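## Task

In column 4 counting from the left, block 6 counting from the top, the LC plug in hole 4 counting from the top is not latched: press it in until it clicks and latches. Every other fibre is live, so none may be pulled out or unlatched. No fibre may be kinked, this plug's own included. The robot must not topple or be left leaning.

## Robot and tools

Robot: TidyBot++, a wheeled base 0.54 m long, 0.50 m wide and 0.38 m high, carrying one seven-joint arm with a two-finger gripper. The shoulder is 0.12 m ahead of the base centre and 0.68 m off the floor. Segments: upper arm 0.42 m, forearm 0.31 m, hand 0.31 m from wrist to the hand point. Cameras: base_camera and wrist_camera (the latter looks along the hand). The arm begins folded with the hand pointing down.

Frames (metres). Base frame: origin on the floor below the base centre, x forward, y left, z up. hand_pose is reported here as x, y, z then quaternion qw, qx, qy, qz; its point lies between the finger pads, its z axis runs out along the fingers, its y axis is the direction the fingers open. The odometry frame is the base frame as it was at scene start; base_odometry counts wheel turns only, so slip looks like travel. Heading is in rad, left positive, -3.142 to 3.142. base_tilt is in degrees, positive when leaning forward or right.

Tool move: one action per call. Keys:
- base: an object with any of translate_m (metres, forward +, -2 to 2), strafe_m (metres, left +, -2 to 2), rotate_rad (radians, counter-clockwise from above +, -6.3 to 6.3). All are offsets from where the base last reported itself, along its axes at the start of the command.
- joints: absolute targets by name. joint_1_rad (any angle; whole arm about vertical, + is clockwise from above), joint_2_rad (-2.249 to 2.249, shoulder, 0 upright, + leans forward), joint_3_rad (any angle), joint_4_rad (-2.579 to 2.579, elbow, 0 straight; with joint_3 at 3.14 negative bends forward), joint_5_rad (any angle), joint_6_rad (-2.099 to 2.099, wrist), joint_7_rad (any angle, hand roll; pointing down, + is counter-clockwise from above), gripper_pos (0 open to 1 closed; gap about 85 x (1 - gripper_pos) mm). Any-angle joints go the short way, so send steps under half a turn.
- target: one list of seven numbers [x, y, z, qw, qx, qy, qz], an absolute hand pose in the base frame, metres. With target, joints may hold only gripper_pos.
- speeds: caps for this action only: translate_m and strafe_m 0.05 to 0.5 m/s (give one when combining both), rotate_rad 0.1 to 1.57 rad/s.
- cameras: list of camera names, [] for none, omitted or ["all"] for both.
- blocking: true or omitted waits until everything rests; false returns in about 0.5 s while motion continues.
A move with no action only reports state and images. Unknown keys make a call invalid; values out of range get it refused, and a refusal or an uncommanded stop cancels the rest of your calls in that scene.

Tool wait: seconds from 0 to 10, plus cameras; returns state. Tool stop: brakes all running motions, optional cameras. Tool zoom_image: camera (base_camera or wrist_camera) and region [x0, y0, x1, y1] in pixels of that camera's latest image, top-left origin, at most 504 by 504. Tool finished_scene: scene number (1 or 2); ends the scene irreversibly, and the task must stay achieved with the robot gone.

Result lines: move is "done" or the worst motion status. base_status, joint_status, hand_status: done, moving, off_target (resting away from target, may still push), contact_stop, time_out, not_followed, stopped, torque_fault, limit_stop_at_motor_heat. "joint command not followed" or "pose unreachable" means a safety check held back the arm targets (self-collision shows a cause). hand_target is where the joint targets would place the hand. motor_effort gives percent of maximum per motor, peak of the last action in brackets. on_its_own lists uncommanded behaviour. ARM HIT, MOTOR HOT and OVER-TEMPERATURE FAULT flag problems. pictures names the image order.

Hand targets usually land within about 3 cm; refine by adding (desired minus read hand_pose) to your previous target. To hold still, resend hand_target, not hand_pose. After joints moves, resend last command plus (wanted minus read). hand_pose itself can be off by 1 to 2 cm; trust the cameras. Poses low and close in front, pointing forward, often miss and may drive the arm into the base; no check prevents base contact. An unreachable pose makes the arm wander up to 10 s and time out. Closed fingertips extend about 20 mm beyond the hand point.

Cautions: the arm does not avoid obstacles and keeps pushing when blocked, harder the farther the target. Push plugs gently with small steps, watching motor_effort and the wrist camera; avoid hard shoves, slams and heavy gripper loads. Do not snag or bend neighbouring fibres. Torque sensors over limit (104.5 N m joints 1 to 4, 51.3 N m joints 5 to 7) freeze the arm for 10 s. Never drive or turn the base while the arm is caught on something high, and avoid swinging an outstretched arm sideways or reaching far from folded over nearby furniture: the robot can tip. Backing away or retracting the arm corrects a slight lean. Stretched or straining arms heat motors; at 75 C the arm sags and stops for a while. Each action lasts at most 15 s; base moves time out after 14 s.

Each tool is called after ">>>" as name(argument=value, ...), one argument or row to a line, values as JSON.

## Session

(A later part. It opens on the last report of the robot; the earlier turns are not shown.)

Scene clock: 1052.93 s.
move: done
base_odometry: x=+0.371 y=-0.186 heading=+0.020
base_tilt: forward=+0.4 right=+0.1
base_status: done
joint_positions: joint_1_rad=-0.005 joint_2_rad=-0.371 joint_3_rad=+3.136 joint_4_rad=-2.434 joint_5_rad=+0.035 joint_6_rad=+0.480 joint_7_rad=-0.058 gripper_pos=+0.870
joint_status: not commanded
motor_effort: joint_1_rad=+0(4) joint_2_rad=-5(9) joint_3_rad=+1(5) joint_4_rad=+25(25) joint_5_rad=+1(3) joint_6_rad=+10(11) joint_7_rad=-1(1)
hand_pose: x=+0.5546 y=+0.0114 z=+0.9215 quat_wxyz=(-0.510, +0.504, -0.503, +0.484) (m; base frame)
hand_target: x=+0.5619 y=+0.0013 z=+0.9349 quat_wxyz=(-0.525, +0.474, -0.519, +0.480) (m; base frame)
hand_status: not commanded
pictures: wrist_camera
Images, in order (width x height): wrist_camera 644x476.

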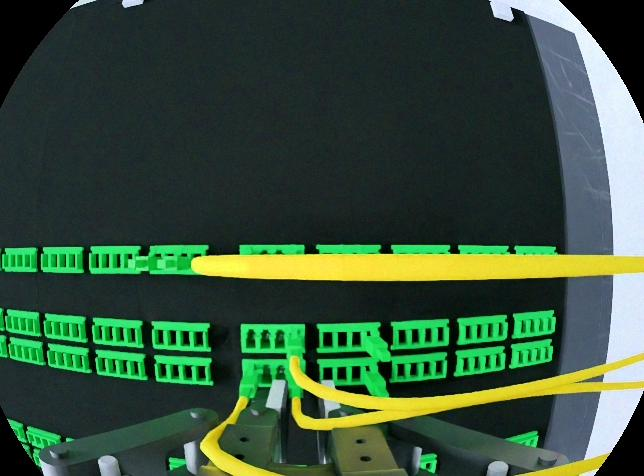

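>>> move(
  base={"strafe_m": 0.015},
  cameras=["wrist_camera"],
)

>>> zoom_image(
  camera="wrist_camera",
  region=[225, 300, 325, 375],
)

>>> zoom_image(
  camera="wrist_camera",
  region=[230, 340, 305, 375],
)

Scene clock: 1078.30 s.
move: done
base_odometry: x=+0.370 y=-0.171 heading=+0.020
base_tilt: forward=+0.4 right=+0.1
base_status: done
joint_positions: joint_1_rad=+0.002 joint_2_rad=-0.370 joint_3_rad=+3.143 joint_4_rad=-2.425 joint_5_rad=+0.035 joint_6_rad=+0.480 joint_7_rad=-0.058 gripper_pos=+0.870
joint_status: not commanded
motor_effort: joint_1_rad=+1(4) joint_2_rad=-7(9) joint_3_rad=+1(4) joint_4_rad=+19(24) joint_5_rad=+1(3) joint_6_rad=+8(10) joint_7_rad=+1(1)
hand_pose: x=+0.5565 y=+0.0049 z=+0.9264 quat_wxyz=(-0.509, +0.497, -0.505, +0.489) (m; base frame)
hand_target: x=+0.5619 y=+0.0013 z=+0.9349 quat_wxyz=(-0.525, +0.474, -0.519, +0.480) (m; base frame)
hand_status: not commanded
pictures: wrist_camera
Images, in order (width x height): wrist_camera 644x476.

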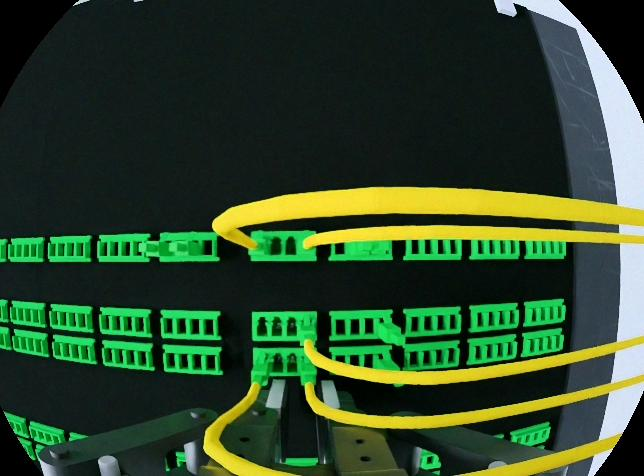

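Scaled by 5.040.

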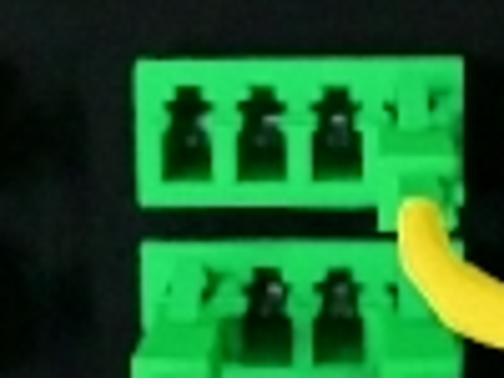

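Scaled by 6.720.

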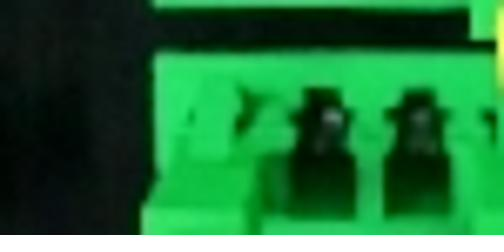

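>>> zoom_image(
  camera="wrist_camera",
  region=[245, 340, 325, 400],
)

>>> zoom_image(
  camera="wrist_camera",
  region=[245, 340, 285, 370],
)

>>> zoom_image(
  camera="wrist_camera",
  region=[285, 340, 325, 370],
)

>>> zoom_image(
  camera="wrist_camera",
  region=[285, 310, 325, 340],
)

Scaled by 6.300.

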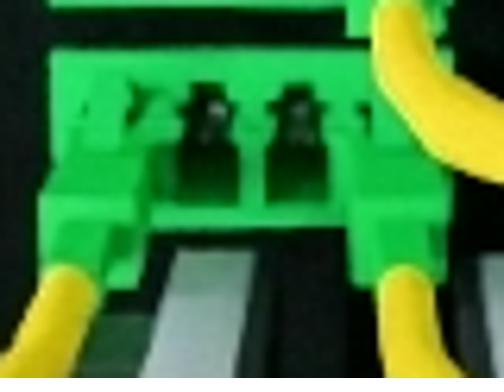

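Scaled by 12.600.

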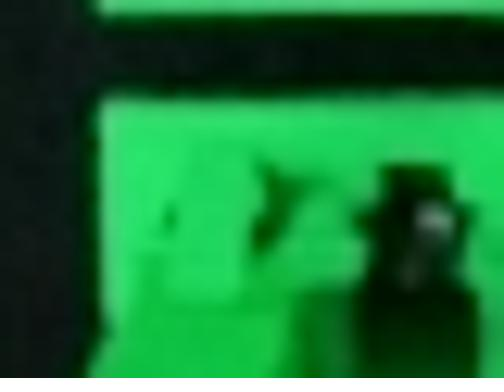

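Scaled by 12.600.

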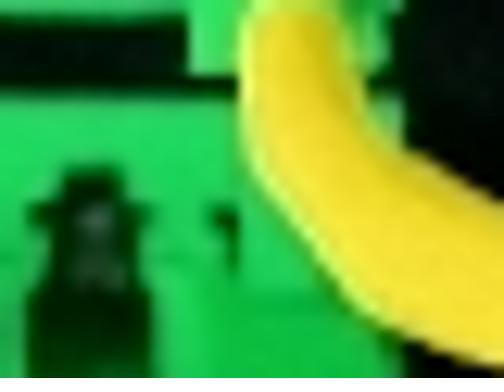

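Scaled by 12.600.

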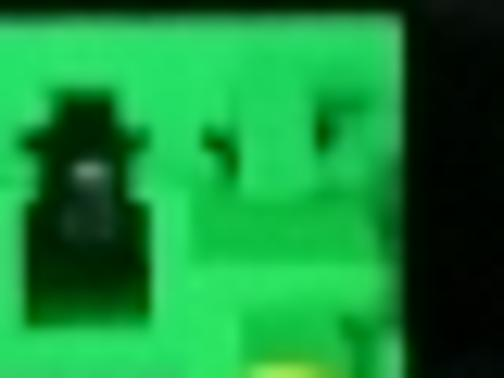

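>>> move(
  base={"translate_m": -0.06},
  cameras=["wrist_camera"],
)

>>> zoom_image(
  camera="wrist_camera",
  region=[245, 300, 325, 360],
)

Scene clock: 1092.13 s.
move: done
base_odometry: x=+0.310 y=-0.172 heading=+0.020
base_tilt: forward=+0.4 right=+0.1
base_status: done
joint_positions: joint_1_rad=+0.002 joint_2_rad=-0.368 joint_3_rad=+3.143 joint_4_rad=-2.425 joint_5_rad=+0.035 joint_6_rad=+0.480 joint_7_rad=-0.058 gripper_pos=+0.870
joint_status: not commanded
motor_effort: joint_1_rad=+1(1) joint_2_rad=-7(9) joint_3_rad=+1(2) joint_4_rad=+19(20) joint_5_rad=+1(1) joint_6_rad=+8(8) joint_7_rad=-1(1)
hand_pose: x=+0.5568 y=+0.0049 z=+0.9259 quat_wxyz=(-0.509, +0.498, -0.505, +0.488) (m; base frame)
hand_target: x=+0.5619 y=+0.0013 z=+0.9349 quat_wxyz=(-0.525, +0.474, -0.519, +0.480) (m; base frame)
hand_status: not commanded
pictures: wrist_camera
Images, in order (width x height): wrist_camera 644x476.

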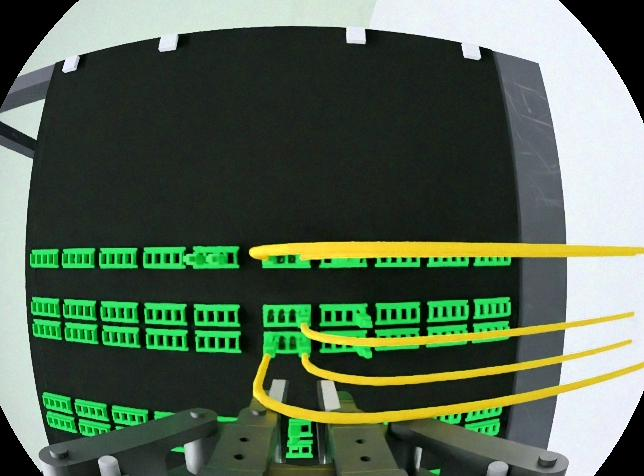

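Scaled by 6.300.

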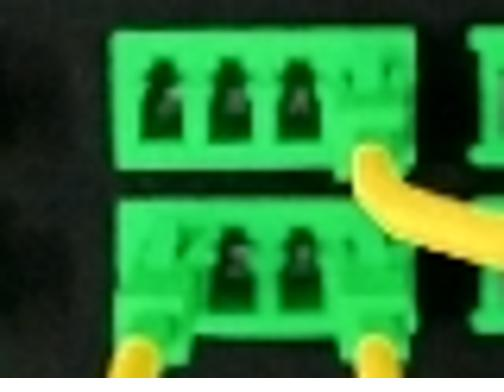

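>>> move(
  base={"translate_m": -0.12},
  cameras=["wrist_camera"],
)

>>> zoom_image(
  camera="wrist_camera",
  region=[230, 280, 350, 370],
)

Scene clock: 1100.90 s.
move: done
base_odometry: x=+0.190 y=-0.174 heading=+0.020
base_tilt: forward=+0.4 right=+0.1
base_status: done
joint_positions: joint_1_rad=+0.002 joint_2_rad=-0.367 joint_3_rad=+3.143 joint_4_rad=-2.424 joint_5_rad=+0.035 joint_6_rad=+0.480 joint_7_rad=-0.058 gripper_pos=+0.870
joint_status: not commanded
motor_effort: joint_1_rad=+1(1) joint_2_rad=-7(9) joint_3_rad=+1(2) joint_4_rad=+19(20) joint_5_rad=+1(1) joint_6_rad=+8(9) joint_7_rad=+0(1)
hand_pose: x=+0.5571 y=+0.0049 z=+0.9255 quat_wxyz=(-0.508, +0.498, -0.505, +0.488) (m; base frame)
hand_target: x=+0.5619 y=+0.0013 z=+0.9349 quat_wxyz=(-0.525, +0.474, -0.519, +0.480) (m; base frame)
hand_status: not commanded
pictures: wrist_camera
Images, in order (width x height): wrist_camera 644x476.

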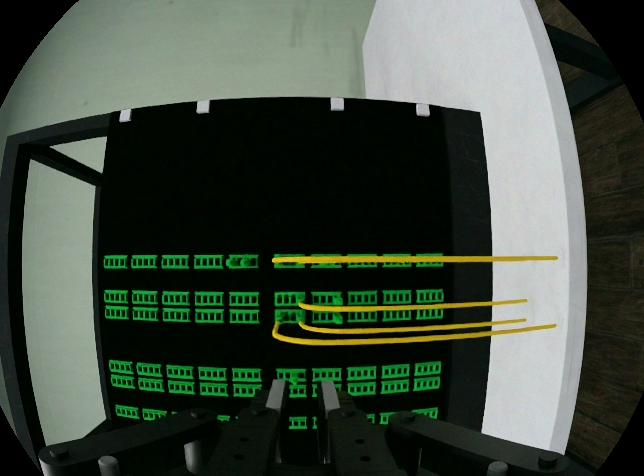

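Scaled by 4.200.

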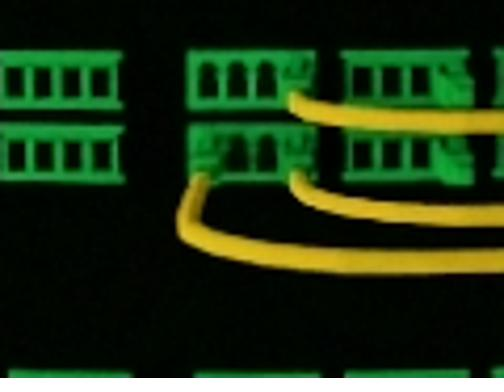

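>>> finished_scene(
  scene=1,
)

The scene is finished: the task was done.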